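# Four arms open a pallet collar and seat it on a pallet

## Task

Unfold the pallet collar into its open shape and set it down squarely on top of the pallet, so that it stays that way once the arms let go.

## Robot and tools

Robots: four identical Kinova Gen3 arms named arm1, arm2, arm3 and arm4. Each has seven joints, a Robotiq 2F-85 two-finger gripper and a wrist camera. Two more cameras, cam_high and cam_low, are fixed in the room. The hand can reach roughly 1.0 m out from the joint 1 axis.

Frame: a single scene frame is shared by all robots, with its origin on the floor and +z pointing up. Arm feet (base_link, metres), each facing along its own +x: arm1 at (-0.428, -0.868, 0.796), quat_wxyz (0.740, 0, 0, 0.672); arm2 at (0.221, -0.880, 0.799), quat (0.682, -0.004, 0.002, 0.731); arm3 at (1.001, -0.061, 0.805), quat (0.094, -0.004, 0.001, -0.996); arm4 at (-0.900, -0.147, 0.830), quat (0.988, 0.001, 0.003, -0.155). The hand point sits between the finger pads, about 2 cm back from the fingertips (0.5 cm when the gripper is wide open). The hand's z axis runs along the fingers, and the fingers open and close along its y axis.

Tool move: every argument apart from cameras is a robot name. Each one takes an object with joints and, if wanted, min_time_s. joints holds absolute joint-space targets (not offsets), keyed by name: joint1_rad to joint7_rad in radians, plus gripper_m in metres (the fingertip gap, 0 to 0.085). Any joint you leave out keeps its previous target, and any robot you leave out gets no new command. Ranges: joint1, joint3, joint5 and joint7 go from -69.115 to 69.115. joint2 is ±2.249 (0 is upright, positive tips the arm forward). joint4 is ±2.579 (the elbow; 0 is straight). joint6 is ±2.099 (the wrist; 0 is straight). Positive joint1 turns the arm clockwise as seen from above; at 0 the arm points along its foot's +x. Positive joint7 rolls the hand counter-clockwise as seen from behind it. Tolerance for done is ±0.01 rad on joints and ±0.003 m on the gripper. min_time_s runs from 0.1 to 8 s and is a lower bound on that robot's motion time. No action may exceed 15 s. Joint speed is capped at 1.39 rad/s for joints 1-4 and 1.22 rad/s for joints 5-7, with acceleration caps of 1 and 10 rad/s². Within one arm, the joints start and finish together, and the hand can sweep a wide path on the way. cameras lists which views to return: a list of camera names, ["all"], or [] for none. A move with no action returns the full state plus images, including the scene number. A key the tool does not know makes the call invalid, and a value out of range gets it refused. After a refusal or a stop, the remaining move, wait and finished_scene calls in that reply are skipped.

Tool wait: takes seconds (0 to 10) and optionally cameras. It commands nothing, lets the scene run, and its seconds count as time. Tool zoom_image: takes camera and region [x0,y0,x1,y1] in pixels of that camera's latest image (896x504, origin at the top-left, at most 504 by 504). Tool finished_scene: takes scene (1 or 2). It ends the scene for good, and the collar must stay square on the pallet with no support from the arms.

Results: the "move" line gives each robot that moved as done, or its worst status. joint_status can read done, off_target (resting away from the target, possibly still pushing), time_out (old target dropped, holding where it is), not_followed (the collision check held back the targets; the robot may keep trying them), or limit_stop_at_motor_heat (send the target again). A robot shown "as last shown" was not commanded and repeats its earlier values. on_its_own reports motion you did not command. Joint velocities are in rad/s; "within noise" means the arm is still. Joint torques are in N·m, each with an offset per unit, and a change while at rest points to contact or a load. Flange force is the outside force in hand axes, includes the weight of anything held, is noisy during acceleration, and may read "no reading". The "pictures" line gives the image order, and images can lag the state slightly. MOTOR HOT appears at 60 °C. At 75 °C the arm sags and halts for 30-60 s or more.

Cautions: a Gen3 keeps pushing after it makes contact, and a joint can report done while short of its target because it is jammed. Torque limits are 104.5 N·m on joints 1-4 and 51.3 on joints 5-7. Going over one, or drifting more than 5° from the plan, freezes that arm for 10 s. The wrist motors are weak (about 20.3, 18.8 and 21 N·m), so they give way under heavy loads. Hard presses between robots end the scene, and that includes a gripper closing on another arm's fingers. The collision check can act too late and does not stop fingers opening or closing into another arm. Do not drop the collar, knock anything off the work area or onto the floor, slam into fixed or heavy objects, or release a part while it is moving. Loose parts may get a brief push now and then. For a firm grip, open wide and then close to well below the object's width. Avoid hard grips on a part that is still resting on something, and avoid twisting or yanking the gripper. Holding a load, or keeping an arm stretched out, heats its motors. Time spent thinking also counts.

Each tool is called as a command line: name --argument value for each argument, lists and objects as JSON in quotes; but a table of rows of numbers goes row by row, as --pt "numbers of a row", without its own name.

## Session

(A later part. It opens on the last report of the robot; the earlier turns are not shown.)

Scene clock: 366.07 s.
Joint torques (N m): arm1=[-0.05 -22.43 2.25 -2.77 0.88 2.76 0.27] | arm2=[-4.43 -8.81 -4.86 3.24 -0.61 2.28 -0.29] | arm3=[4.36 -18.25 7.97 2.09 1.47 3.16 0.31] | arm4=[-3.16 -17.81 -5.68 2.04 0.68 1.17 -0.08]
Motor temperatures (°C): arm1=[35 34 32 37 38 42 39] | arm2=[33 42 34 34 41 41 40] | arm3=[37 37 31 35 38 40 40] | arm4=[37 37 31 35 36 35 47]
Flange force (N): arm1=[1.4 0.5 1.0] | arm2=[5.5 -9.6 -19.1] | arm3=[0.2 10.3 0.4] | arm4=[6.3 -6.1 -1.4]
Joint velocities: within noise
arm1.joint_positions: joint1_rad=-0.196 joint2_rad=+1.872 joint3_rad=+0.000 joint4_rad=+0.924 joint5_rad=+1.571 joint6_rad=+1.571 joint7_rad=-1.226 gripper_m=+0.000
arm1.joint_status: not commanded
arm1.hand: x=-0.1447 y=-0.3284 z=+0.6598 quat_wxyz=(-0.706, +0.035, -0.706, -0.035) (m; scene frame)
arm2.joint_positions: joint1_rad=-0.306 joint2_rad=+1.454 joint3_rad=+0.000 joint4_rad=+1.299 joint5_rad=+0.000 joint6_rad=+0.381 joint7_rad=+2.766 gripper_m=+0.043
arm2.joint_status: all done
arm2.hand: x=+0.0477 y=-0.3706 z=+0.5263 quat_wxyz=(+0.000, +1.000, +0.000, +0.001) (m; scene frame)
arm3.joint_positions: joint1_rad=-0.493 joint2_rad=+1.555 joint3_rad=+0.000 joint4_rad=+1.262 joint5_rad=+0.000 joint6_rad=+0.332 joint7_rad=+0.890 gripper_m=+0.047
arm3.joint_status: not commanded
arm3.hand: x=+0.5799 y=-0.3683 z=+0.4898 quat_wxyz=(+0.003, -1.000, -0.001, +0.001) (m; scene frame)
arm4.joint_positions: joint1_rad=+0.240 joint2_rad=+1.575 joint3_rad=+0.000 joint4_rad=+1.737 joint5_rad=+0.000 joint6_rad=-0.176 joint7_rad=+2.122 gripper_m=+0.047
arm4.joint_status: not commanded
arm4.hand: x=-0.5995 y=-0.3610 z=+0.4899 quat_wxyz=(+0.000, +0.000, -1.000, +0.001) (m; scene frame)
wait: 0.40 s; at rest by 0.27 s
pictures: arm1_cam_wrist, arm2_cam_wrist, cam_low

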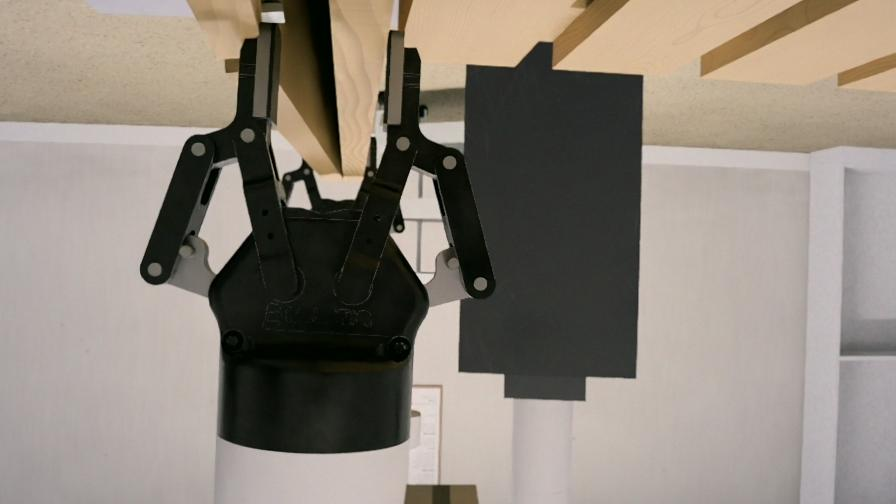

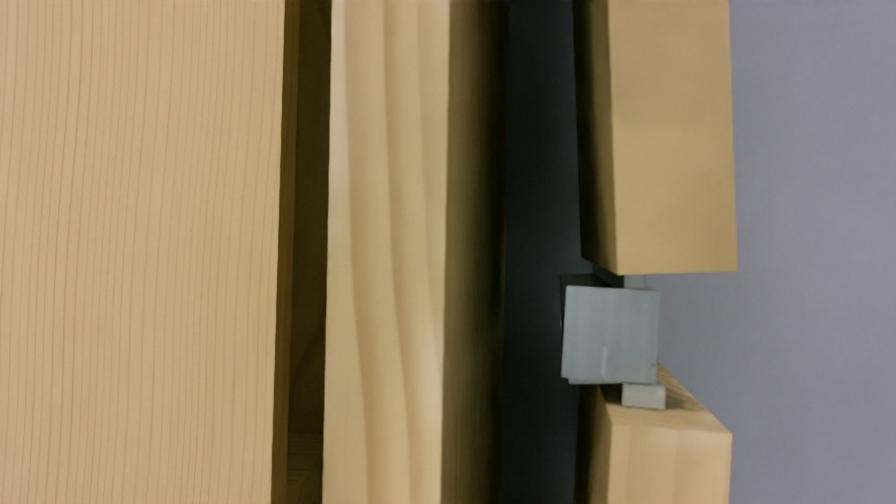

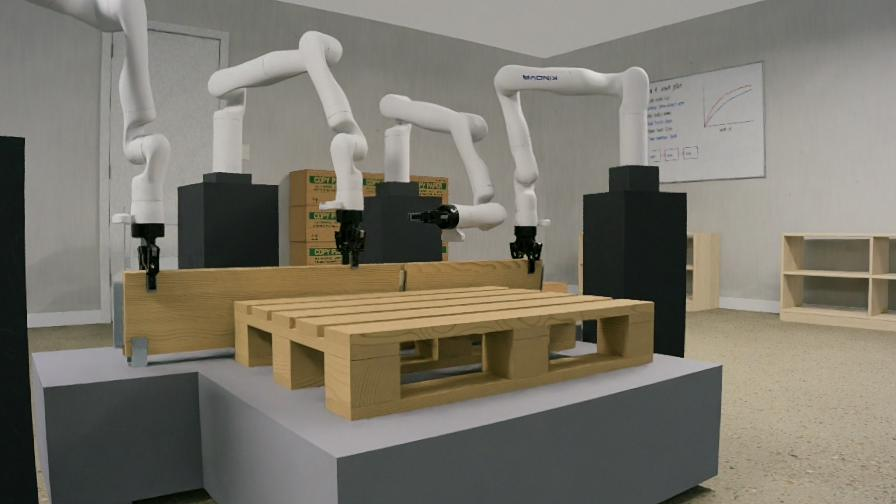

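move --arm2 '{"joints": {"joint1_rad": -0.3063, "joint2_rad": 1.4205, "joint4_rad": 1.3246, "joint6_rad": 0.3882, "joint7_rad": 2.7661}, "min_time_s": 1.0}'

move --arm2 '{"joints": {"joint1_rad": -0.3341, "joint2_rad": 1.3921, "joint4_rad": 1.4672, "joint6_rad": 0.2740, "joint7_rad": 2.7383, "gripper_m": 0.036}, "min_time_s": 1.5}'

wait --seconds 0.4 --cameras '["arm1_cam_wrist", "arm2_cam_wrist", "arm3_cam_wrist", "arm4_cam_wrist"]'

zoom_image --camera "arm1_cam_wrist" --region '[170, 0, 350, 150]'

Scene clock: 370.97 s.
Joint torques (N m): arm1=[-0.1 -22.43 2.31 -2.78 0.84 2.73 0.22] | arm2=[0.18 -24.6 0.68 -3.97 0.38 0.04 -0.27] | arm3=[-0.68 -21.48 2.12 -2.88 0.55 0.49 0.38] | arm4=[-0.08 -18.24 -0.62 0.62 0.04 0.53 -0.14]
Motor temperatures (°C): arm1=[35 34 32 37 38 42 39] | arm2=[33 42 34 34 41 41 40] | arm3=[37 37 31 35 38 40 40] | arm4=[37 37 31 35 36 35 47]
Flange force (N): arm1=[1.4 0.6 1.0] | arm2=[0.2 1.2 2.5] | arm3=[1.5 -2.5 -3.5] | arm4=[3.8 1.9 -3.8]
move: arm2 done
Joint velocities: within noise
arm1, arm3, arm4: as last shown
arm2.joint_positions: joint1_rad=-0.306 joint2_rad=+1.421 joint3_rad=+0.000 joint4_rad=+1.325 joint5_rad=+0.000 joint6_rad=+0.388 joint7_rad=+2.766 gripper_m=+0.043
arm2.joint_status: all done
arm2.hand: x=+0.0475 y=-0.3704 z=+0.5409 quat_wxyz=(+0.000, +1.000, +0.000, +0.001) (m; scene frame)
arm3.hand: x=+0.5799 y=-0.3682 z=+0.4898 quat_wxyz=(+0.003, -1.000, -0.001, +0.001) (m; scene frame)
arm4.hand: x=-0.5995 y=-0.3609 z=+0.4899 quat_wxyz=(+0.000, +0.000, -1.000, +0.001) (m; scene frame)
pictures: none

Scene clock: 372.77 s.
Joint torques (N m): arm1=[-0.07 -22.38 2.36 -2.7 0.84 2.76 0.26] | arm2=[0.18 -23.37 0.65 -2.91 0.39 0.11 -0.27] | arm3=[-0.66 -21.51 2.25 -2.86 0.56 0.52 0.42] | arm4=[-0.11 -18.25 -0.75 0.64 0.06 0.52 -0.14]
Motor temperatures (°C): arm1=[35 34 32 37 38 42 39] | arm2=[33 42 34 34 41 41 40] | arm3=[37 37 31 35 38 40 40] | arm4=[37 37 31 35 36 35 47]
Flange force (N): arm1=[1.6 0.8 1.0] | arm2=[0.2 1.5 2.4] | arm3=[1.6 -2.5 -3.4] | arm4=[3.8 1.7 -3.7]
move: arm2 done
Joint velocities: within noise
arm1, arm3, arm4: as last shown
arm2.joint_positions: joint1_rad=-0.334 joint2_rad=+1.392 joint3_rad=+0.000 joint4_rad=+1.467 joint5_rad=+0.000 joint6_rad=+0.274 joint7_rad=+2.738 gripper_m=+0.036
arm2.joint_status: all done
arm2.hand: x=+0.0474 y=-0.4083 z=+0.5411 quat_wxyz=(+0.000, +1.000, +0.000, +0.000) (m; scene frame)
arm4.hand: x=-0.5996 y=-0.3610 z=+0.4899 quat_wxyz=(+0.000, +0.000, -1.000, +0.001) (m; scene frame)
pictures: none

Scene clock: 373.17 s.
Joint torques (N m): arm1=[-0.09 -22.35 2.25 -2.8 0.88 2.77 0.26] | arm2=[0.23 -23.39 0.65 -2.92 0.41 0.13 -0.26] | arm3=[-0.74 -21.47 2.21 -2.84 0.54 0.48 0.36] | arm4=[-0.07 -18.27 -0.71 0.64 0.04 0.51 -0.16]
Motor temperatures (°C): arm1=[35 34 32 37 38 42 39] | arm2=[33 42 34 34 41 41 40] | arm3=[37 37 31 35 38 40 40] | arm4=[37 37 31 35 36 35 47]
Flange force (N): arm1=[1.1 0.4 1.1] | arm2=[0.1 1.5 2.4] | arm3=[1.2 -2.5 -3.5] | arm4=[3.7 1.8 -3.7]
Joint velocities: within noise
arm1.joint_positions: joint1_rad=-0.196 joint2_rad=+1.872 joint3_rad=+0.000 joint4_rad=+0.924 joint5_rad=+1.571 joint6_rad=+1.571 joint7_rad=-1.226 gripper_m=+0.000
arm1.joint_status: not commanded
arm1.hand: x=-0.1447 y=-0.3284 z=+0.6598 quat_wxyz=(-0.706, +0.035, -0.706, -0.035) (m; scene frame)
arm2.joint_positions: joint1_rad=-0.334 joint2_rad=+1.392 joint3_rad=+0.000 joint4_rad=+1.467 joint5_rad=+0.000 joint6_rad=+0.274 joint7_rad=+2.738 gripper_m=+0.036
arm2.joint_status: all done
arm2.hand: x=+0.0474 y=-0.4083 z=+0.5411 quat_wxyz=(+0.000, +1.000, +0.000, +0.000) (m; scene frame)
arm3.joint_positions: joint1_rad=-0.493 joint2_rad=+1.555 joint3_rad=+0.000 joint4_rad=+1.262 joint5_rad=+0.000 joint6_rad=+0.332 joint7_rad=+0.890 gripper_m=+0.047
arm3.joint_status: not commanded
arm3.hand: x=+0.5799 y=-0.3682 z=+0.4898 quat_wxyz=(+0.003, -1.000, -0.001, +0.001) (m; scene frame)
arm4.joint_positions: joint1_rad=+0.240 joint2_rad=+1.575 joint3_rad=+0.000 joint4_rad=+1.737 joint5_rad=+0.000 joint6_rad=-0.176 joint7_rad=+2.122 gripper_m=+0.047
arm4.joint_status: not commanded
arm4.hand: x=-0.5996 y=-0.3610 z=+0.4899 quat_wxyz=(+0.000, +0.000, -1.000, +0.001) (m; scene frame)
wait: 0.40 s; at rest by 0.27 s
pictures: arm1_cam_wrist, arm2_cam_wrist, arm3_cam_wrist, arm4_cam_wrist

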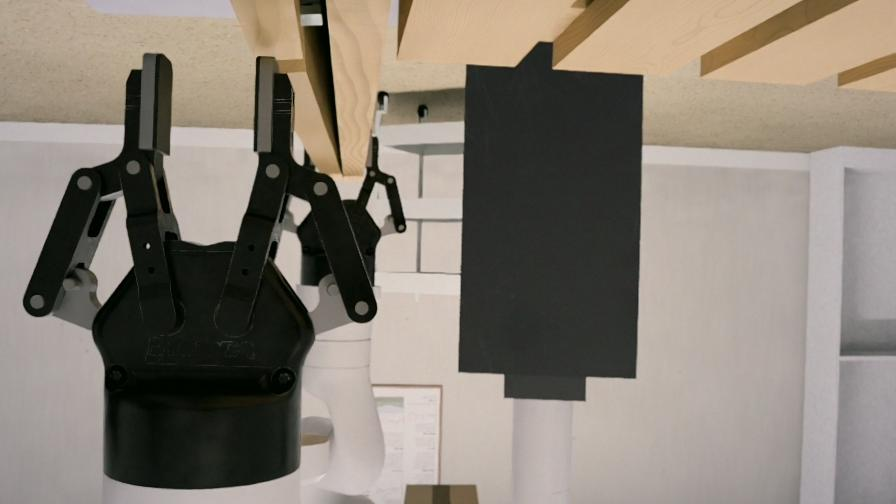

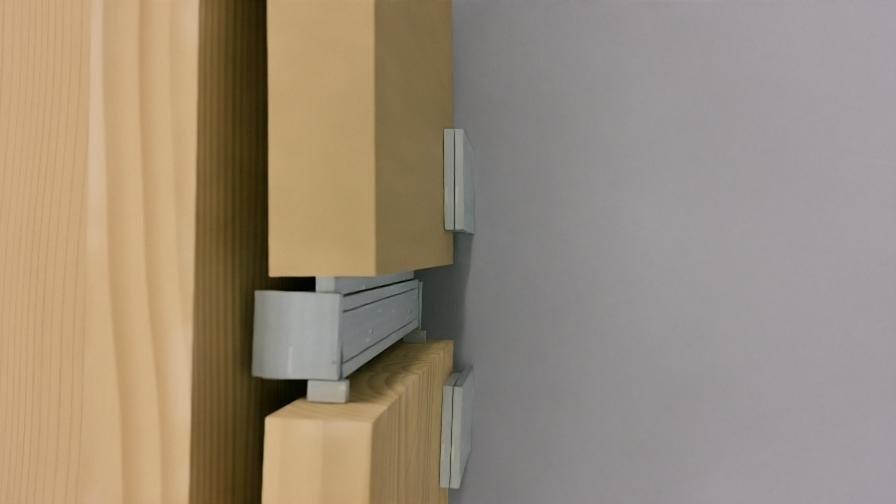

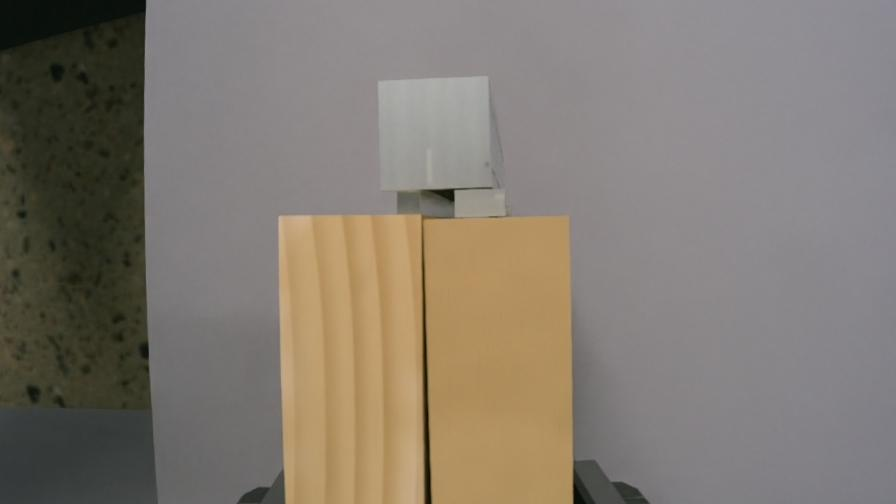

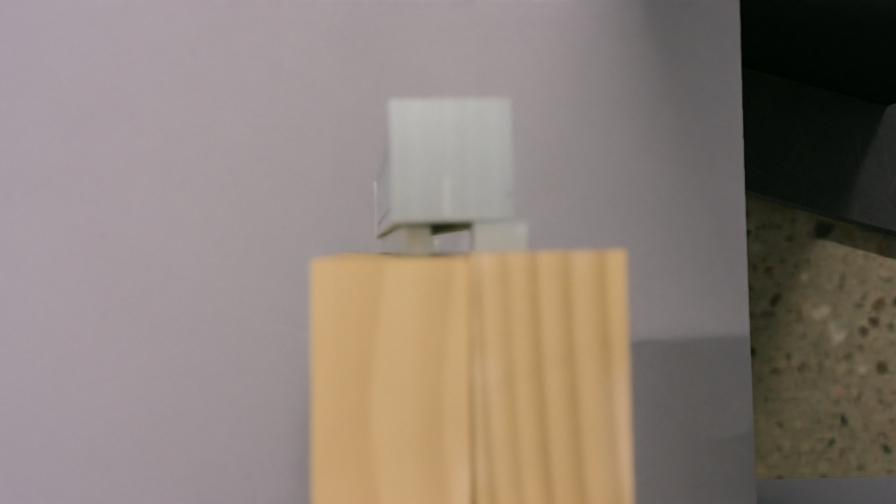

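Scaled by 2.800 from the camera's 896x504 image, which has a finer 1280x720 frame.

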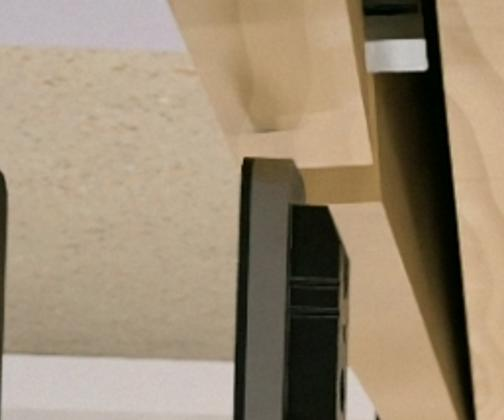

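move --arm2 '{"joints": {"joint1_rad": -0.2917, "joint2_rad": 1.4423, "joint4_rad": 1.2333, "joint6_rad": 0.4577, "joint7_rad": 2.7807}, "min_time_s": 1.5}'

wait --seconds 0.4 --cameras '["arm1_cam_wrist", "arm2_cam_wrist"]'

zoom_image --camera "arm1_cam_wrist" --region '[270, 0, 390, 100]'

Scene clock: 380.97 s.
Joint torques (N m): arm1=[-0.08 -22.49 2.34 -2.76 0.81 2.73 0.29] | arm2=[0.22 -25.18 0.67 -4.58 0.39 0.05 -0.26] | arm3=[-0.7 -21.44 2.21 -2.83 0.58 0.53 0.35] | arm4=[-0.12 -18.26 -0.71 0.65 0.05 0.54 -0.19]
Motor temperatures (°C): arm1=[35 34 32 37 38 42 39] | arm2=[33 42 34 34 41 41 40] | arm3=[37 37 31 35 38 40 40] | arm4=[37 37 31 34 36 35 47]
Flange force (N): arm1=[1.6 0.5 1.0] | arm2=[0.2 1.4 2.3] | arm3=[1.4 -2.6 -3.5] | arm4=[3.9 1.7 -3.6]
move: arm2 done
Joint velocities: within noise
arm1, arm3, arm4: as last shown
arm2.joint_positions: joint1_rad=-0.292 joint2_rad=+1.442 joint3_rad=+0.000 joint4_rad=+1.233 joint5_rad=+0.000 joint6_rad=+0.458 joint7_rad=+2.781 gripper_m=+0.036
arm2.joint_status: all done
arm2.hand: x=+0.0476 y=-0.3481 z=+0.5408 quat_wxyz=(+0.000, +1.000, +0.000, +0.001) (m; scene frame)
pictures: none

Scene clock: 381.37 s.
Joint torques (N m): arm1=[-0.02 -22.4 2.29 -2.8 0.9 2.72 0.26] | arm2=[0.21 -25.23 0.67 -4.53 0.4 0.07 -0.23] | arm3=[-0.73 -21.42 2.15 -2.83 0.62 0.53 0.4] | arm4=[-0.1 -18.27 -0.76 0.64 0.06 0.55 -0.16]
Motor temperatures (°C): arm1=[35 34 32 37 38 42 39] | arm2=[33 42 34 34 41 41 40] | arm3=[37 37 31 35 38 40 40] | arm4=[37 37 31 34 36 35 47]
Flange force (N): arm1=[1.2 0.4 0.9] | arm2=[0.1 1.2 2.5] | arm3=[1.5 -2.5 -3.5] | arm4=[3.9 1.8 -3.6]
Joint velocities: within noise
arm1.joint_positions: joint1_rad=-0.196 joint2_rad=+1.872 joint3_rad=+0.000 joint4_rad=+0.924 joint5_rad=+1.571 joint6_rad=+1.571 joint7_rad=-1.226 gripper_m=+0.000
arm1.joint_status: not commanded
arm1.hand: x=-0.1447 y=-0.3284 z=+0.6598 quat_wxyz=(-0.706, +0.035, -0.706, -0.035) (m; scene frame)
arm2.joint_positions: joint1_rad=-0.292 joint2_rad=+1.442 joint3_rad=+0.000 joint4_rad=+1.233 joint5_rad=+0.000 joint6_rad=+0.458 joint7_rad=+2.781 gripper_m=+0.036
arm2.joint_status: all done
arm2.hand: x=+0.0476 y=-0.3481 z=+0.5408 quat_wxyz=(+0.000, +1.000, +0.000, +0.001) (m; scene frame)
arm3.joint_positions: joint1_rad=-0.493 joint2_rad=+1.555 joint3_rad=+0.000 joint4_rad=+1.262 joint5_rad=+0.000 joint6_rad=+0.332 joint7_rad=+0.890 gripper_m=+0.047
arm3.joint_status: not commanded
arm3.hand: x=+0.5799 y=-0.3682 z=+0.4898 quat_wxyz=(+0.003, -1.000, -0.001, +0.001) (m; scene frame)
arm4.joint_positions: joint1_rad=+0.240 joint2_rad=+1.575 joint3_rad=+0.000 joint4_rad=+1.737 joint5_rad=+0.000 joint6_rad=-0.176 joint7_rad=+2.122 gripper_m=+0.047
arm4.joint_status: not commanded
arm4.hand: x=-0.5996 y=-0.3610 z=+0.4899 quat_wxyz=(+0.000, +0.000, -1.000, +0.001) (m; scene frame)
wait: 0.40 s; at rest by 0.27 s
pictures: arm1_cam_wrist, arm2_cam_wrist

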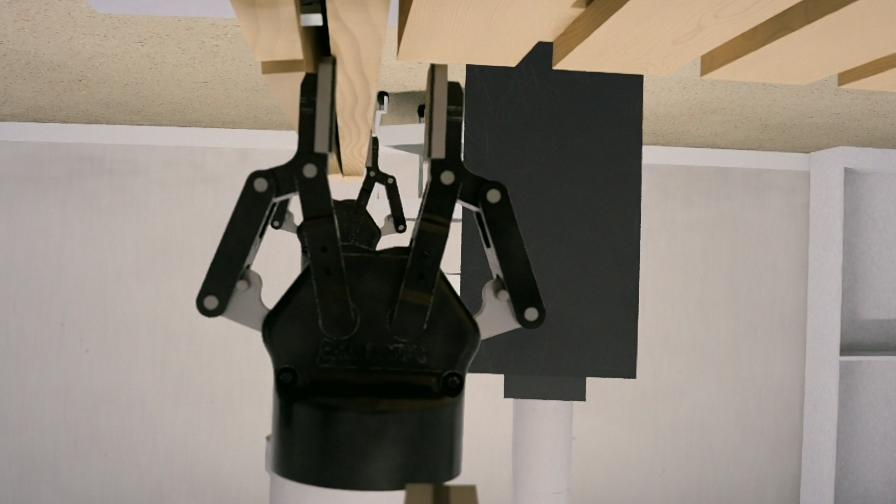

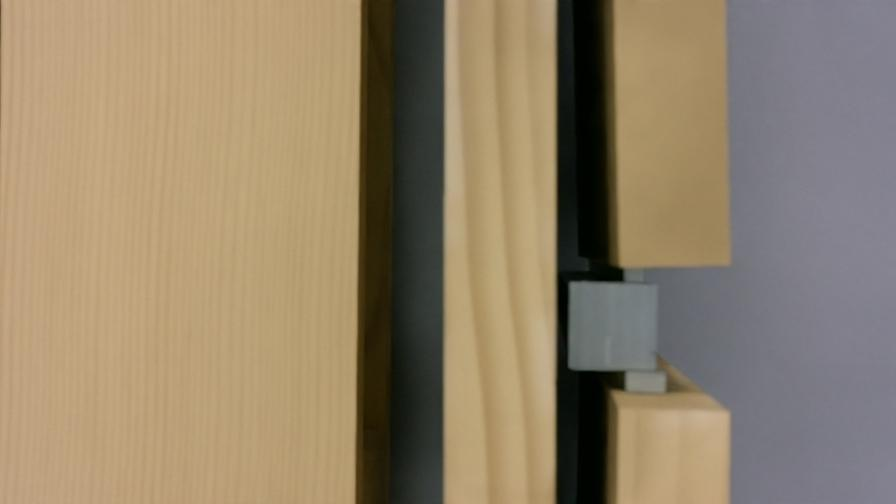

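Scaled by 4.200 from the camera's 896x504 image, which has a finer 1280x720 frame.

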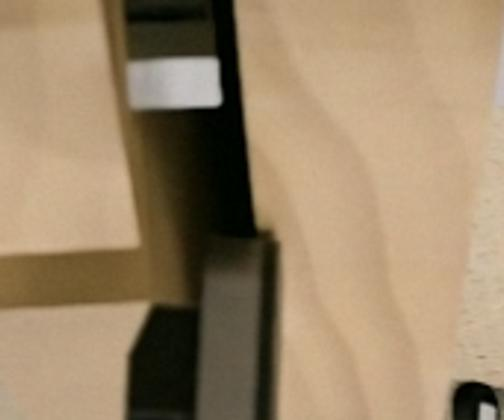

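move --arm2 '{"joints": {"joint1_rad": -0.2935, "joint2_rad": 1.4394, "joint4_rad": 1.2451, "joint6_rad": 0.4488, "joint7_rad": 2.7789, "gripper_m": 0.0425}, "min_time_s": 1}'

wait --seconds 0.5 --cameras '["arm1_cam_wrist", "arm2_cam_wrist"]'

zoom_image --camera "arm1_cam_wrist" --region '[270, 0, 470, 120]'

Scene clock: 391.53 s.
Joint torques (N m): arm1=[-0.08 -22.4 2.25 -2.75 0.85 2.73 0.24] | arm2=[0.2 -25.09 0.68 -4.47 0.39 0.09 -0.24] | arm3=[-0.69 -21.42 2.13 -2.85 0.57 0.53 0.4] | arm4=[-0.07 -18.25 -0.71 0.66 0.06 0.53 -0.16]
Motor temperatures (°C): arm1=[35 34 32 37 38 42 39] | arm2=[33 42 34 34 41 41 40] | arm3=[37 37 31 35 38 40 40] | arm4=[37 37 31 34 36 35 47]
Flange force (N): arm1=[1.4 0.7 1.1] | arm2=[0.2 1.4 2.4] | arm3=[1.6 -2.5 -3.6] | arm4=[3.7 1.8 -3.6]
move: arm2 done
Joint velocities: within noise
arm1, arm3, arm4: as last shown
arm2.joint_positions: joint1_rad=-0.293 joint2_rad=+1.439 joint3_rad=+0.000 joint4_rad=+1.245 joint5_rad=+0.000 joint6_rad=+0.449 joint7_rad=+2.779 gripper_m=+0.043
arm2.joint_status: all done
arm2.hand: x=+0.0476 y=-0.3509 z=+0.5408 quat_wxyz=(+0.000, +1.000, +0.000, +0.001) (m; scene frame)
pictures: none

Scene clock: 392.03 s.
Joint torques (N m): arm1=[-0.15 -22.42 2.31 -2.83 0.86 2.74 0.26] | arm2=[0.19 -25.09 0.71 -4.49 0.38 0.07 -0.26] | arm3=[-0.69 -21.46 2.11 -2.85 0.59 0.53 0.43] | arm4=[-0.08 -18.26 -0.69 0.66 0.06 0.54 -0.13]
Motor temperatures (°C): arm1=[35 34 32 37 38 42 39] | arm2=[33 42 34 34 41 41 40] | arm3=[37 37 31 35 38 40 40] | arm4=[37 37 31 34 36 35 47]
Flange force (N): arm1=[1.2 0.3 1.1] | arm2=[0.3 1.4 2.3] | arm3=[1.6 -2.5 -3.5] | arm4=[3.7 1.8 -3.6]
Joint velocities: within noise
arm1.joint_positions: joint1_rad=-0.196 joint2_rad=+1.872 joint3_rad=+0.000 joint4_rad=+0.924 joint5_rad=+1.571 joint6_rad=+1.571 joint7_rad=-1.226 gripper_m=+0.000
arm1.joint_status: not commanded
arm1.hand: x=-0.1447 y=-0.3284 z=+0.6598 quat_wxyz=(-0.706, +0.035, -0.706, -0.035) (m; scene frame)
arm2.joint_positions: joint1_rad=-0.293 joint2_rad=+1.439 joint3_rad=+0.000 joint4_rad=+1.245 joint5_rad=+0.000 joint6_rad=+0.449 joint7_rad=+2.779 gripper_m=+0.043
arm2.joint_status: all done
arm2.hand: x=+0.0476 y=-0.3509 z=+0.5408 quat_wxyz=(+0.000, +1.000, +0.000, +0.001) (m; scene frame)
arm3.joint_positions: joint1_rad=-0.493 joint2_rad=+1.555 joint3_rad=+0.000 joint4_rad=+1.262 joint5_rad=+0.000 joint6_rad=+0.332 joint7_rad=+0.890 gripper_m=+0.047
arm3.joint_status: not commanded
arm3.hand: x=+0.5799 y=-0.3682 z=+0.4898 quat_wxyz=(+0.003, -1.000, -0.001, +0.001) (m; scene frame)
arm4.joint_positions: joint1_rad=+0.240 joint2_rad=+1.575 joint3_rad=+0.000 joint4_rad=+1.737 joint5_rad=+0.000 joint6_rad=-0.176 joint7_rad=+2.122 gripper_m=+0.047
arm4.joint_status: not commanded
arm4.hand: x=-0.5996 y=-0.3610 z=+0.4899 quat_wxyz=(+0.000, +0.000, -1.000, +0.001) (m; scene frame)
wait: 0.50 s; at rest by 0.27 s
pictures: arm1_cam_wrist, arm2_cam_wrist

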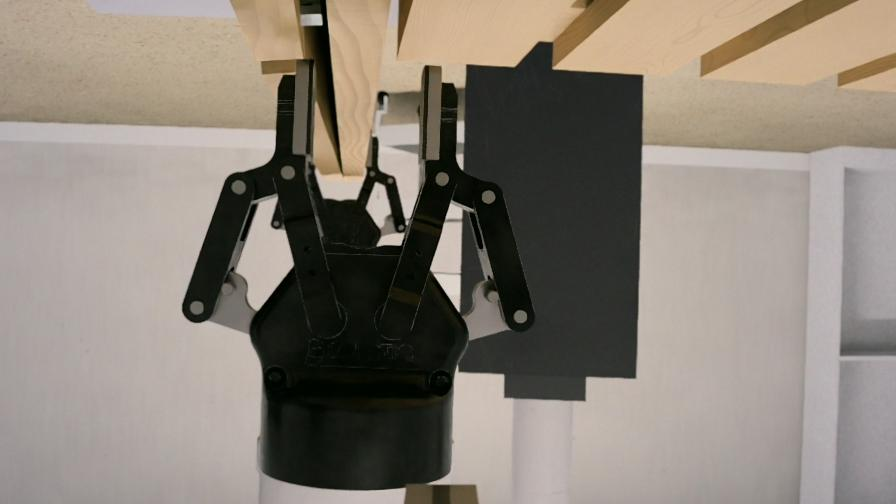

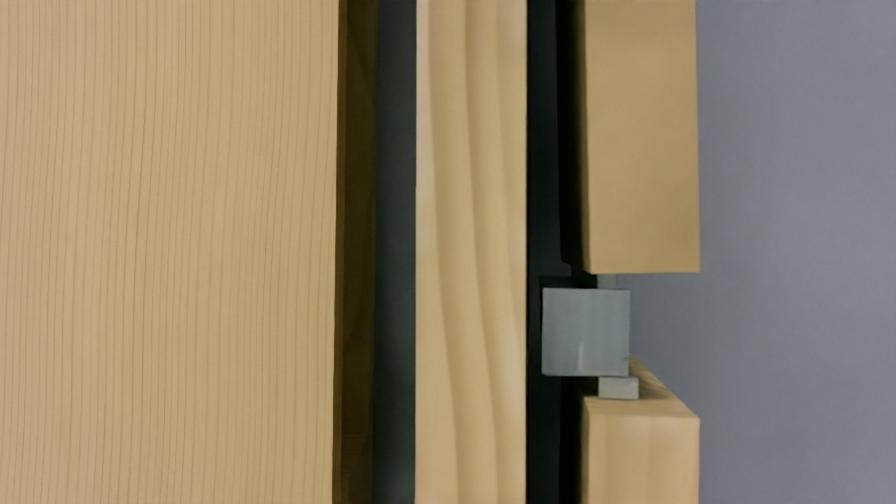

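Scaled by 2.520 from the camera's 896x504 image, which has a finer 1280x720 frame.

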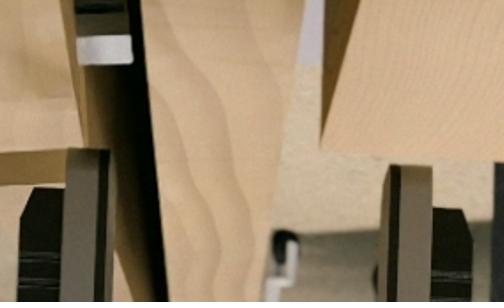

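move --arm2 '{"joints": {"joint1_rad": -0.2912, "joint2_rad": 1.4433, "joint4_rad": 1.2299, "joint6_rad": 0.4602, "joint7_rad": 2.7812}, "min_time_s": 0.8}'

move --arm2 '{"joints": {"joint2_rad": 1.4688, "joint4_rad": 1.2087, "joint6_rad": 0.4558}, "min_time_s": 0.8}'

wait --seconds 0.5 --cameras '["arm1_cam_wrist"]'

zoom_image --camera "arm1_cam_wrist" --region '[270, 0, 390, 120]'

Scene clock: 399.03 s.
Joint torques (N m): arm1=[-0.11 -22.42 2.27 -2.82 0.91 2.76 0.28] | arm2=[0.19 -25.27 0.68 -4.55 0.4 0.04 -0.26] | arm3=[-0.77 -21.44 2.27 -2.89 0.62 0.49 0.38] | arm4=[-0.09 -18.28 -0.7 0.64 0.05 0.55 -0.15]
Motor temperatures (°C): arm1=[35 34 32 37 38 42 39] | arm2=[33 43 34 34 41 41 40] | arm3=[37 37 31 35 38 40 40] | arm4=[37 37 31 34 36 35 47]
Flange force (N): arm1=[1.2 0.3 1.1] | arm2=[0.2 1.1 2.5] | arm3=[1.5 -2.7 -3.6] | arm4=[3.9 1.8 -3.6]
move: arm2 done
Joint velocities: within noise
arm1, arm3, arm4: as last shown
arm2.joint_positions: joint1_rad=-0.291 joint2_rad=+1.443 joint3_rad=+0.000 joint4_rad=+1.230 joint5_rad=+0.000 joint6_rad=+0.460 joint7_rad=+2.781 gripper_m=+0.043
arm2.joint_status: all done
arm2.hand: x=+0.0476 y=-0.3474 z=+0.5407 quat_wxyz=(+0.000, +1.000, +0.000, +0.001) (m; scene frame)
pictures: none

Scene clock: 400.13 s.
Joint torques (N m): arm1=[-0.01 -22.46 2.24 -2.8 0.86 2.71 0.29] | arm2=[0.18 -25.25 0.66 -4.53 0.4 0.05 -0.24] | arm3=[-0.63 -21.47 2.3 -2.84 0.59 0.49 0.41] | arm4=[-0.07 -18.28 -0.7 0.62 0.06 0.53 -0.16]
Motor temperatures (°C): arm1=[35 34 32 37 38 42 39] | arm2=[33 43 34 34 41 41 40] | arm3=[37 37 31 35 38 40 40] | arm4=[37 37 31 34 36 35 47]
Flange force (N): arm1=[1.4 0.4 0.9] | arm2=[0.2 1.3 2.4] | arm3=[1.5 -2.3 -3.4] | arm4=[3.8 1.9 -3.7]
move: arm2 done
Joint velocities: within noise
arm1, arm3, arm4: as last shown
arm2.joint_positions: joint1_rad=-0.291 joint2_rad=+1.469 joint3_rad=+0.000 joint4_rad=+1.209 joint5_rad=+0.000 joint6_rad=+0.456 joint7_rad=+2.781 gripper_m=+0.043
arm2.joint_status: all done
arm2.hand: x=+0.0476 y=-0.3474 z=+0.5295 quat_wxyz=(+0.000, +1.000, +0.000, +0.001) (m; scene frame)
pictures: none

Scene clock: 400.63 s.
Joint torques (N m): arm1=[-0.04 -22.41 2.33 -2.86 0.83 2.73 0.26] | arm2=[0.19 -25.24 0.69 -4.52 0.41 0.07 -0.28] | arm3=[-0.69 -21.43 2.2 -2.72 0.6 0.5 0.42] | arm4=[-0.09 -18.25 -0.71 0.63 0.04 0.53 -0.17]
Motor temperatures (°C): arm1=[35 34 32 37 38 42 39] | arm2=[33 43 34 34 41 41 40] | arm3=[37 38 31 35 38 40 40] | arm4=[37 37 31 34 36 35 47]
Flange force (N): arm1=[1.0 0.1 0.9] | arm2=[0.2 1.3 2.4] | arm3=[1.1 -2.1 -3.3] | arm4=[3.8 1.8 -3.7]
Joint velocities: within noise
arm1.joint_positions: joint1_rad=-0.196 joint2_rad=+1.872 joint3_rad=+0.000 joint4_rad=+0.924 joint5_rad=+1.571 joint6_rad=+1.571 joint7_rad=-1.226 gripper_m=+0.000
arm1.joint_status: not commanded
arm1.hand: x=-0.1447 y=-0.3284 z=+0.6598 quat_wxyz=(-0.706, +0.035, -0.706, -0.035) (m; scene frame)
arm2.joint_positions: joint1_rad=-0.291 joint2_rad=+1.469 joint3_rad=+0.000 joint4_rad=+1.209 joint5_rad=+0.000 joint6_rad=+0.456 joint7_rad=+2.781 gripper_m=+0.043
arm2.joint_status: all done
arm2.hand: x=+0.0476 y=-0.3474 z=+0.5295 quat_wxyz=(+0.000, +1.000, +0.000, +0.001) (m; scene frame)
arm3.joint_positions: joint1_rad=-0.493 joint2_rad=+1.555 joint3_rad=+0.000 joint4_rad=+1.262 joint5_rad=+0.000 joint6_rad=+0.332 joint7_rad=+0.890 gripper_m=+0.047
arm3.joint_status: not commanded
arm3.hand: x=+0.5799 y=-0.3682 z=+0.4898 quat_wxyz=(+0.003, -1.000, -0.001, +0.001) (m; scene frame)
arm4.joint_positions: joint1_rad=+0.240 joint2_rad=+1.575 joint3_rad=+0.000 joint4_rad=+1.737 joint5_rad=+0.000 joint6_rad=-0.176 joint7_rad=+2.122 gripper_m=+0.047
arm4.joint_status: not commanded
arm4.hand: x=-0.5996 y=-0.3610 z=+0.4899 quat_wxyz=(+0.000, +0.000, -1.000, +0.001) (m; scene frame)
wait: 0.50 s; at rest by 0.27 s
pictures: arm1_cam_wrist

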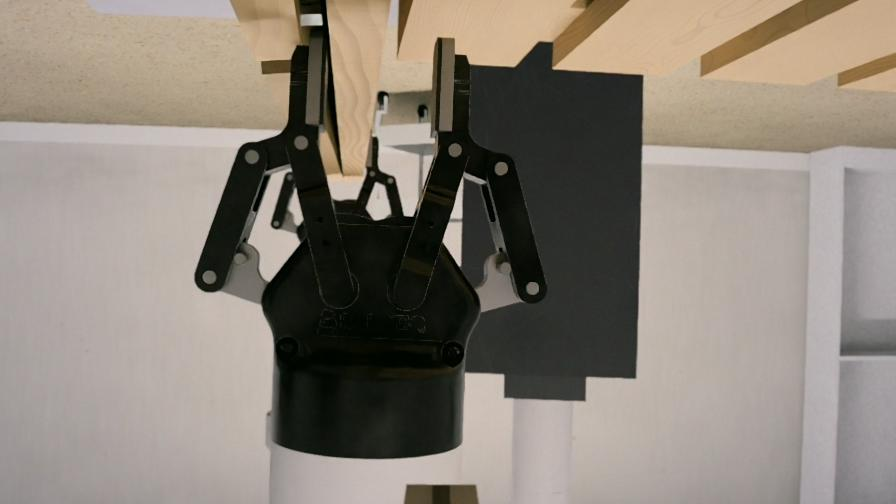

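Scaled by 4.200 from the camera's 896x504 image, which has a finer 1280x720 frame.

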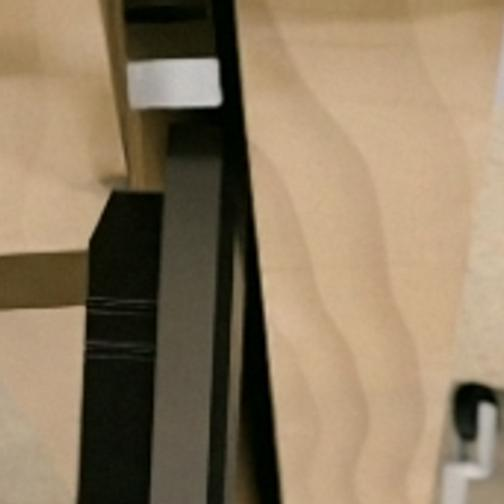

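move --arm2 '{"joints": {"joint2_rad": 1.4755, "joint4_rad": 1.2027, "joint6_rad": 0.4553}, "min_time_s": 0.6}'

move --arm2 '{"joints": {"joint1_rad": -0.3036, "joint2_rad": 1.4555, "joint4_rad": 1.2865, "joint6_rad": 0.3913, "joint7_rad": 2.7688}, "min_time_s": 2.5}'

wait --seconds 0.5 --cameras '["arm1_cam_wrist"]'

zoom_image --camera "arm1_cam_wrist" --region '[230, 0, 390, 120]'

Scene clock: 403.17 s.
Joint torques (N m): arm1=[-0.12 -22.33 2.38 -2.87 0.85 2.72 0.25] | arm2=[0.02 -19.52 0.4 -3.37 0.37 -0.25 -0.27] | arm3=[-0.77 -21.69 2.09 -2.93 0.54 0.48 0.4] | arm4=[0.4 -18.83 0.1 -0.05 -0.02 0.19 -0.16]
Motor temperatures (°C): arm1=[35 34 32 37 38 42 39] | arm2=[33 43 34 34 41 41 40] | arm3=[37 38 31 35 38 40 40] | arm4=[37 37 31 34 36 35 47]
Flange force (N): arm1=[0.8 0.0 1.0] | arm2=[0.6 1.3 -8.5] | arm3=[1.4 -2.6 -3.1] | arm4=[4.0 3.5 -3.9]
move: arm2 done
Joint velocities: within noise
arm1, arm3, arm4: as last shown
arm2.joint_positions: joint1_rad=-0.291 joint2_rad=+1.475 joint3_rad=+0.000 joint4_rad=+1.203 joint5_rad=+0.000 joint6_rad=+0.455 joint7_rad=+2.781 gripper_m=+0.043
arm2.joint_status: all done
arm2.hand: x=+0.0476 y=-0.3474 z=+0.5266 quat_wxyz=(+0.000, +1.000, +0.000, +0.001) (m; scene frame)
arm4.hand: x=-0.5995 y=-0.3609 z=+0.4899 quat_wxyz=(+0.000, +0.000, -1.000, +0.001) (m; scene frame)
pictures: none

Scene clock: 405.97 s.
Joint torques (N m): arm1=[-0.14 -22.41 2.24 -2.75 0.85 2.7 0.24] | arm2=[-0.29 -12.81 -0.06 2.27 0.37 2.35 -0.2] | arm3=[3.43 -19.79 6.96 0.12 1.29 2.19 0.33] | arm4=[-1.4 -16.38 -2.93 2.51 0.31 1.47 -0.13]
Motor temperatures (°C): arm1=[35 34 32 37 38 42 39] | arm2=[33 43 34 34 41 41 40] | arm3=[37 38 31 35 38 40 40] | arm4=[37 37 31 34 36 35 47]
Flange force (N): arm1=[1.5 0.7 1.1] | arm2=[-1.6 -6.3 -11.9] | arm3=[2.0 6.8 -0.5] | arm4=[3.1 -2.9 -3.7]
move: arm2 done
Joint velocities: within noise
arm1, arm3, arm4: as last shown
arm2.joint_positions: joint1_rad=-0.304 joint2_rad=+1.456 joint3_rad=+0.000 joint4_rad=+1.286 joint5_rad=+0.000 joint6_rad=+0.391 joint7_rad=+2.769 gripper_m=+0.043
arm2.joint_status: all done
arm2.hand: x=+0.0480 y=-0.3674 z=+0.5267 quat_wxyz=(+0.000, +1.000, +0.000, +0.001) (m; scene frame)
arm3.hand: x=+0.5799 y=-0.3683 z=+0.4898 quat_wxyz=(+0.003, -1.000, -0.001, +0.001) (m; scene frame)
pictures: none

Scene clock: 406.47 s.
Joint torques (N m): arm1=[-0.08 -22.49 2.3 -2.85 0.84 2.75 0.25] | arm2=[-0.31 -12.79 -0.09 2.26 0.34 2.36 -0.21] | arm3=[3.47 -19.75 6.98 0.28 1.3 2.13 0.35] | arm4=[-1.35 -16.37 -2.9 2.5 0.3 1.48 -0.14]
Motor temperatures (°C): arm1=[35 34 32 37 38 42 39] | arm2=[33 43 34 34 41 41 40] | arm3=[37 38 31 35 38 40 40] | arm4=[37 37 31 34 36 35 47]
Flange force (N): arm1=[1.2 0.2 1.0] | arm2=[-1.5 -6.3 -11.9] | arm3=[1.5 7.3 -0.3] | arm4=[3.1 -2.7 -3.7]
Joint velocities: within noise
arm1.joint_positions: joint1_rad=-0.196 joint2_rad=+1.872 joint3_rad=+0.000 joint4_rad=+0.924 joint5_rad=+1.571 joint6_rad=+1.571 joint7_rad=-1.226 gripper_m=+0.000
arm1.joint_status: not commanded
arm1.hand: x=-0.1447 y=-0.3284 z=+0.6598 quat_wxyz=(-0.706, +0.035, -0.706, -0.035) (m; scene frame)
arm2.joint_positions: joint1_rad=-0.304 joint2_rad=+1.456 joint3_rad=+0.000 joint4_rad=+1.286 joint5_rad=+0.000 joint6_rad=+0.391 joint7_rad=+2.769 gripper_m=+0.043
arm2.joint_status: all done
arm2.hand: x=+0.0480 y=-0.3674 z=+0.5267 quat_wxyz=(+0.000, +1.000, +0.000, +0.001) (m; scene frame)
arm3.joint_positions: joint1_rad=-0.493 joint2_rad=+1.555 joint3_rad=+0.000 joint4_rad=+1.262 joint5_rad=+0.000 joint6_rad=+0.332 joint7_rad=+0.890 gripper_m=+0.047
arm3.joint_status: not commanded
arm3.hand: x=+0.5799 y=-0.3683 z=+0.4898 quat_wxyz=(+0.003, -1.000, -0.001, +0.001) (m; scene frame)
arm4.joint_positions: joint1_rad=+0.240 joint2_rad=+1.575 joint3_rad=+0.000 joint4_rad=+1.737 joint5_rad=+0.000 joint6_rad=-0.176 joint7_rad=+2.122 gripper_m=+0.047
arm4.joint_status: not commanded
arm4.hand: x=-0.5995 y=-0.3609 z=+0.4899 quat_wxyz=(+0.000, +0.000, -1.000, +0.001) (m; scene frame)
wait: 0.50 s; at rest by 0.27 s
pictures: arm1_cam_wrist

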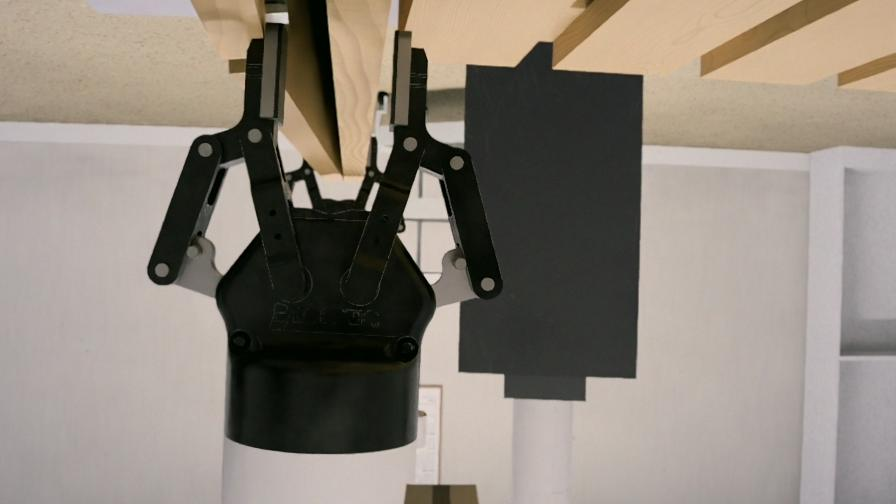

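Scaled by 3.150 from the camera's 896x504 image, which has a finer 1280x720 frame.

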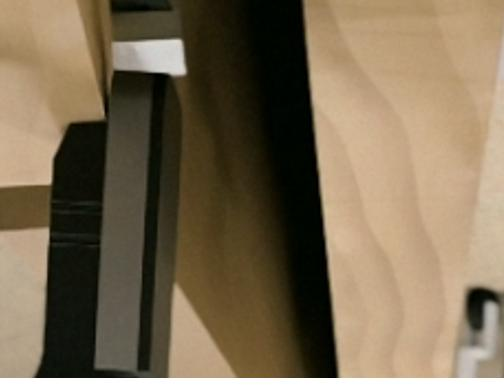

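move --arm2 '{"joints": {"joint1_rad": -0.3062, "joint2_rad": 1.4528, "joint4_rad": 1.2985, "joint6_rad": 0.382, "joint7_rad": 2.7662}, "min_time_s": 1}' --arm1 '{"joints": {"joint2_rad": 0.7719, "joint4_rad": 1.376}, "min_time_s": 2}'

move --arm1 '{"joints": {"joint1_rad": 0.3863, "joint2_rad": 1.1565, "joint4_rad": 1.5058, "joint5_rad": 0, "joint6_rad": 0.4792, "joint7_rad": 0.4826, "gripper_m": 0.05}, "min_time_s": 3}'

wait --seconds 0.5 --cameras '["arm1_cam_wrist", "cam_high", "cam_low"]'

Scene clock: 415.00 s.
Joint torques (N m): arm1=[-0.13 -25.27 2.39 -4.87 1.53 2.32 0.25] | arm2=[-2.06 -11.68 -2.2 2.79 -0.13 2.47 -0.29] | arm3=[4.27 -19.47 7.9 0.85 1.45 2.5 0.29] | arm4=[-2.06 -16.22 -4.09 2.98 0.42 1.7 -0.1]
Motor temperatures (°C): arm1=[35 34 32 37 38 42 39] | arm2=[33 42 34 34 41 40 40] | arm3=[37 38 31 35 38 40 40] | arm4=[37 37 31 34 36 35 47]
Flange force (N): arm1=[1.4 0.6 0.7] | arm2=[1.4 -8.1 -13.4] | arm3=[1.7 9.0 0.4] | arm4=[3.5 -4.7 -2.9]
move: arm1 time_out; arm2 done
Joint velocities: within noise
arm1.joint_positions: joint1_rad=-0.196 joint2_rad=+1.423 joint3_rad=+0.000 joint4_rad=+1.109 joint5_rad=+1.571 joint6_rad=+1.571 joint7_rad=-1.226 gripper_m=+0.000
arm1.joint_status: joint2_rad time_out (moved -0.449 of -1.100); joint4_rad time_out (moved +0.184 of +0.452)
arm1.hand: x=-0.1535 y=-0.2407 z=+0.8849 quat_wxyz=(-0.696, -0.058, -0.705, -0.128) (m; scene frame)
arm2.joint_positions: joint1_rad=-0.306 joint2_rad=+1.453 joint3_rad=+0.000 joint4_rad=+1.298 joint5_rad=+0.000 joint6_rad=+0.382 joint7_rad=+2.766 gripper_m=+0.043
arm2.joint_status: all done
arm2.hand: x=+0.0477 y=-0.3704 z=+0.5267 quat_wxyz=(+0.000, +1.000, +0.000, +0.001) (m; scene frame)
arm3: as last shown
arm3.hand: x=+0.5799 y=-0.3682 z=+0.4898 quat_wxyz=(+0.003, -1.000, -0.001, +0.001) (m; scene frame)
arm4.joint_positions: joint1_rad=+0.240 joint2_rad=+1.575 joint3_rad=+0.000 joint4_rad=+1.737 joint5_rad=+0.000 joint6_rad=-0.176 joint7_rad=+2.122 gripper_m=+0.047
arm4.joint_status: not commanded
arm4.hand: x=-0.5996 y=-0.3610 z=+0.4899 quat_wxyz=(+0.000, +0.000, -1.000, +0.001) (m; scene frame)
pictures: none
joint command not followed: on one or more control steps a check withheld the commanded joint targets of the arm1 arm, and it was not sent them on those steps.
cause: the commanded joint targets, or the way to them, would bring a part of the robot too close to another arm (the arm4 arm, where that arm stood when this arm was held).

not run: a stop came earlier in this reply.

not run: a stop came earlier in this reply.

move --arm1 '{"joints": {"joint1_rad": 0.095, "joint2_rad": 1.2, "joint4_rad": 1.35, "joint5_rad": 0.6, "joint6_rad": 0.9, "joint7_rad": -0.3, "gripper_m": 0.05}, "min_time_s": 2}'

move --arm1 '{"joints": {"joint1_rad": 0.3863, "joint2_rad": 1.1565, "joint4_rad": 1.5058, "joint5_rad": 0, "joint6_rad": 0.4792, "joint7_rad": 0.4826, "gripper_m": 0.05}, "min_time_s": 2}'

wait --seconds 0.5 --cameras '["arm1_cam_wrist", "cam_high", "cam_low"]'

Scene clock: 422.60 s.
Joint torques (N m): arm1=[-0.06 -23.45 0.55 -4.16 0.54 0.91 0.29] | arm2=[-2.09 -11.72 -2.23 2.72 -0.15 2.46 -0.29] | arm3=[4.34 -19.39 7.92 0.84 1.46 2.49 0.28] | arm4=[-2.05 -16.23 -4.1 2.95 0.43 1.71 -0.1]
Motor temperatures (°C): arm1=[35 34 32 37 38 42 39] | arm2=[33 42 34 34 41 40 40] | arm3=[37 38 31 35 38 40 40] | arm4=[37 37 31 34 36 35 47]
Flange force (N): arm1=[0.4 1.0 0.9] | arm2=[1.6 -7.9 -13.4] | arm3=[1.8 9.1 0.2] | arm4=[3.6 -4.6 -3.0]
move: arm1 done
Joint velocities: within noise
arm1.joint_positions: joint1_rad=+0.095 joint2_rad=+1.200 joint3_rad=+0.000 joint4_rad=+1.350 joint5_rad=+0.600 joint6_rad=+0.900 joint7_rad=-0.300 gripper_m=+0.050
arm1.joint_status: all done
arm1.hand: x=-0.1719 y=-0.3994 z=+0.6992 quat_wxyz=(-0.208, -0.019, -0.968, +0.136) (m; scene frame)
arm2, arm3, arm4: as last shown
pictures: none

Scene clock: 424.97 s.
Joint torques (N m): arm1=[-0.08 -22.73 -0.72 -3.81 -0.05 -0.07 0.29] | arm2=[-2.1 -11.75 -2.22 2.78 -0.14 2.45 -0.28] | arm3=[4.34 -19.48 7.89 0.77 1.41 2.53 0.31] | arm4=[-2.06 -16.23 -4.1 2.97 0.45 1.69 -0.13]
Motor temperatures (°C): arm1=[35 34 32 37 37 42 39] | arm2=[33 42 34 34 41 40 40] | arm3=[37 38 31 35 38 40 40] | arm4=[37 37 31 34 36 35 47]
Flange force (N): arm1=[-0.3 1.7 0.7] | arm2=[1.4 -8.2 -13.2] | arm3=[2.1 8.9 0.3] | arm4=[3.5 -4.7 -2.9]
move: arm1 done
Joint velocities: within noise
arm1.joint_positions: joint1_rad=+0.386 joint2_rad=+1.156 joint3_rad=+0.000 joint4_rad=+1.506 joint5_rad=+0.000 joint6_rad=+0.479 joint7_rad=+0.483 gripper_m=+0.050
arm1.joint_status: all done
arm1.hand: x=-0.1600 y=-0.4097 z=+0.6596 quat_wxyz=(+0.000, +0.000, -1.000, +0.000) (m; scene frame)
arm2, arm3, arm4: as last shown
pictures: none

Scene clock: 425.47 s.
Joint torques (N m): arm1=[-0.08 -22.72 -0.69 -3.76 -0.1 -0.05 0.3] | arm2=[-2.1 -11.71 -2.22 2.74 -0.15 2.45 -0.29] | arm3=[4.36 -19.43 7.89 0.82 1.43 2.53 0.3] | arm4=[-2.06 -16.19 -4.06 2.93 0.43 1.71 -0.14]
Motor temperatures (°C): arm1=[35 34 32 37 37 42 39] | arm2=[33 42 34 34 41 40 40] | arm3=[37 38 31 35 38 40 40] | arm4=[37 37 31 34 36 35 47]
Flange force (N): arm1=[-0.4 1.9 0.7] | arm2=[1.5 -8.0 -13.4] | arm3=[2.0 9.0 0.3] | arm4=[3.6 -4.7 -3.1]
Joint velocities: within noise
arm1.joint_positions: joint1_rad=+0.386 joint2_rad=+1.156 joint3_rad=+0.000 joint4_rad=+1.506 joint5_rad=+0.000 joint6_rad=+0.479 joint7_rad=+0.483 gripper_m=+0.050
arm1.joint_status: all done
arm1.hand: x=-0.1600 y=-0.4097 z=+0.6596 quat_wxyz=(+0.000, +0.000, -1.000, +0.000) (m; scene frame)
arm2.joint_positions: joint1_rad=-0.306 joint2_rad=+1.453 joint3_rad=+0.000 joint4_rad=+1.298 joint5_rad=+0.000 joint6_rad=+0.382 joint7_rad=+2.766 gripper_m=+0.043
arm2.joint_status: not commanded
arm2.hand: x=+0.0477 y=-0.3704 z=+0.5267 quat_wxyz=(+0.000, +1.000, +0.000, +0.001) (m; scene frame)
arm3.joint_positions: joint1_rad=-0.493 joint2_rad=+1.555 joint3_rad=+0.000 joint4_rad=+1.262 joint5_rad=+0.000 joint6_rad=+0.332 joint7_rad=+0.890 gripper_m=+0.047
arm3.joint_status: not commanded
arm3.hand: x=+0.5799 y=-0.3682 z=+0.4898 quat_wxyz=(+0.003, -1.000, -0.001, +0.001) (m; scene frame)
arm4.joint_positions: joint1_rad=+0.240 joint2_rad=+1.575 joint3_rad=+0.000 joint4_rad=+1.737 joint5_rad=+0.000 joint6_rad=-0.176 joint7_rad=+2.122 gripper_m=+0.047
arm4.joint_status: not commanded
arm4.hand: x=-0.5996 y=-0.3610 z=+0.4899 quat_wxyz=(+0.000, +0.000, -1.000, +0.001) (m; scene frame)
wait: 0.50 s; at rest by 0.27 s
pictures: arm1_cam_wrist, cam_high, cam_low

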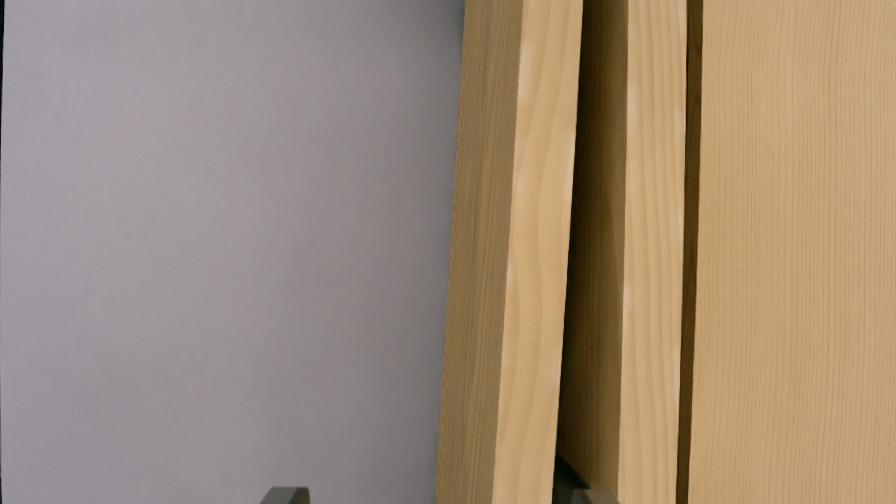

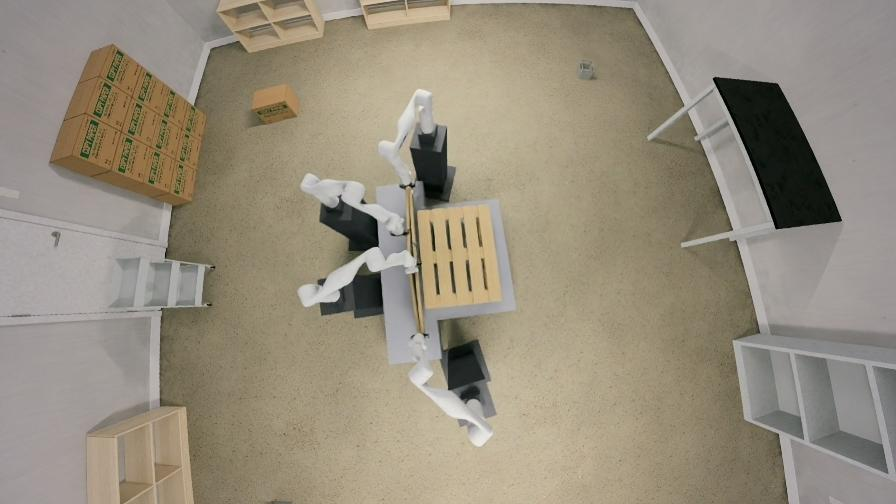

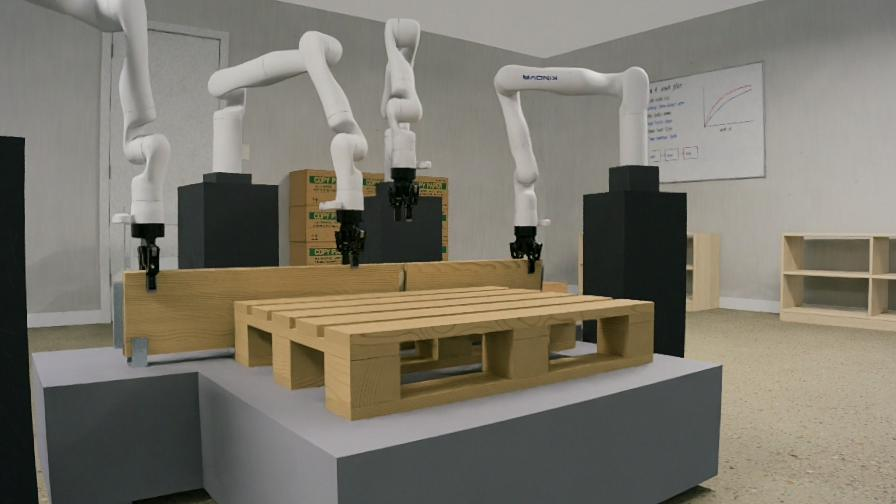

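zoom_image --camera "arm1_cam_wrist" --region '[400, 252, 736, 504]'

zoom_image --camera "cam_low" --region '[320, 180, 600, 390]'

Scaled by 1.500 from the camera's 896x504 image, which has a finer 1280x720 frame.

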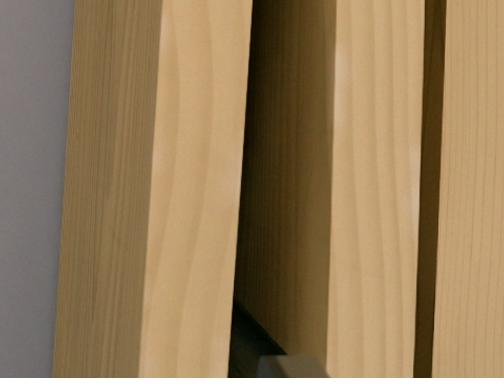

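Scaled by 1.800 from the camera's 896x504 image, which has a finer 1280x720 frame.

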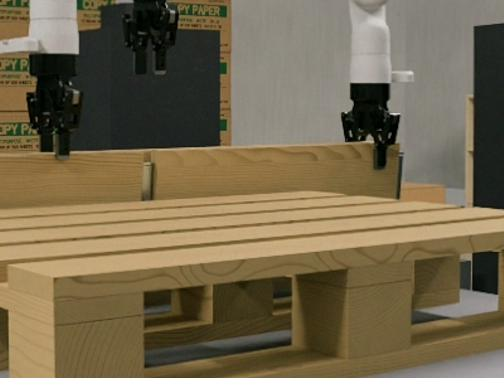

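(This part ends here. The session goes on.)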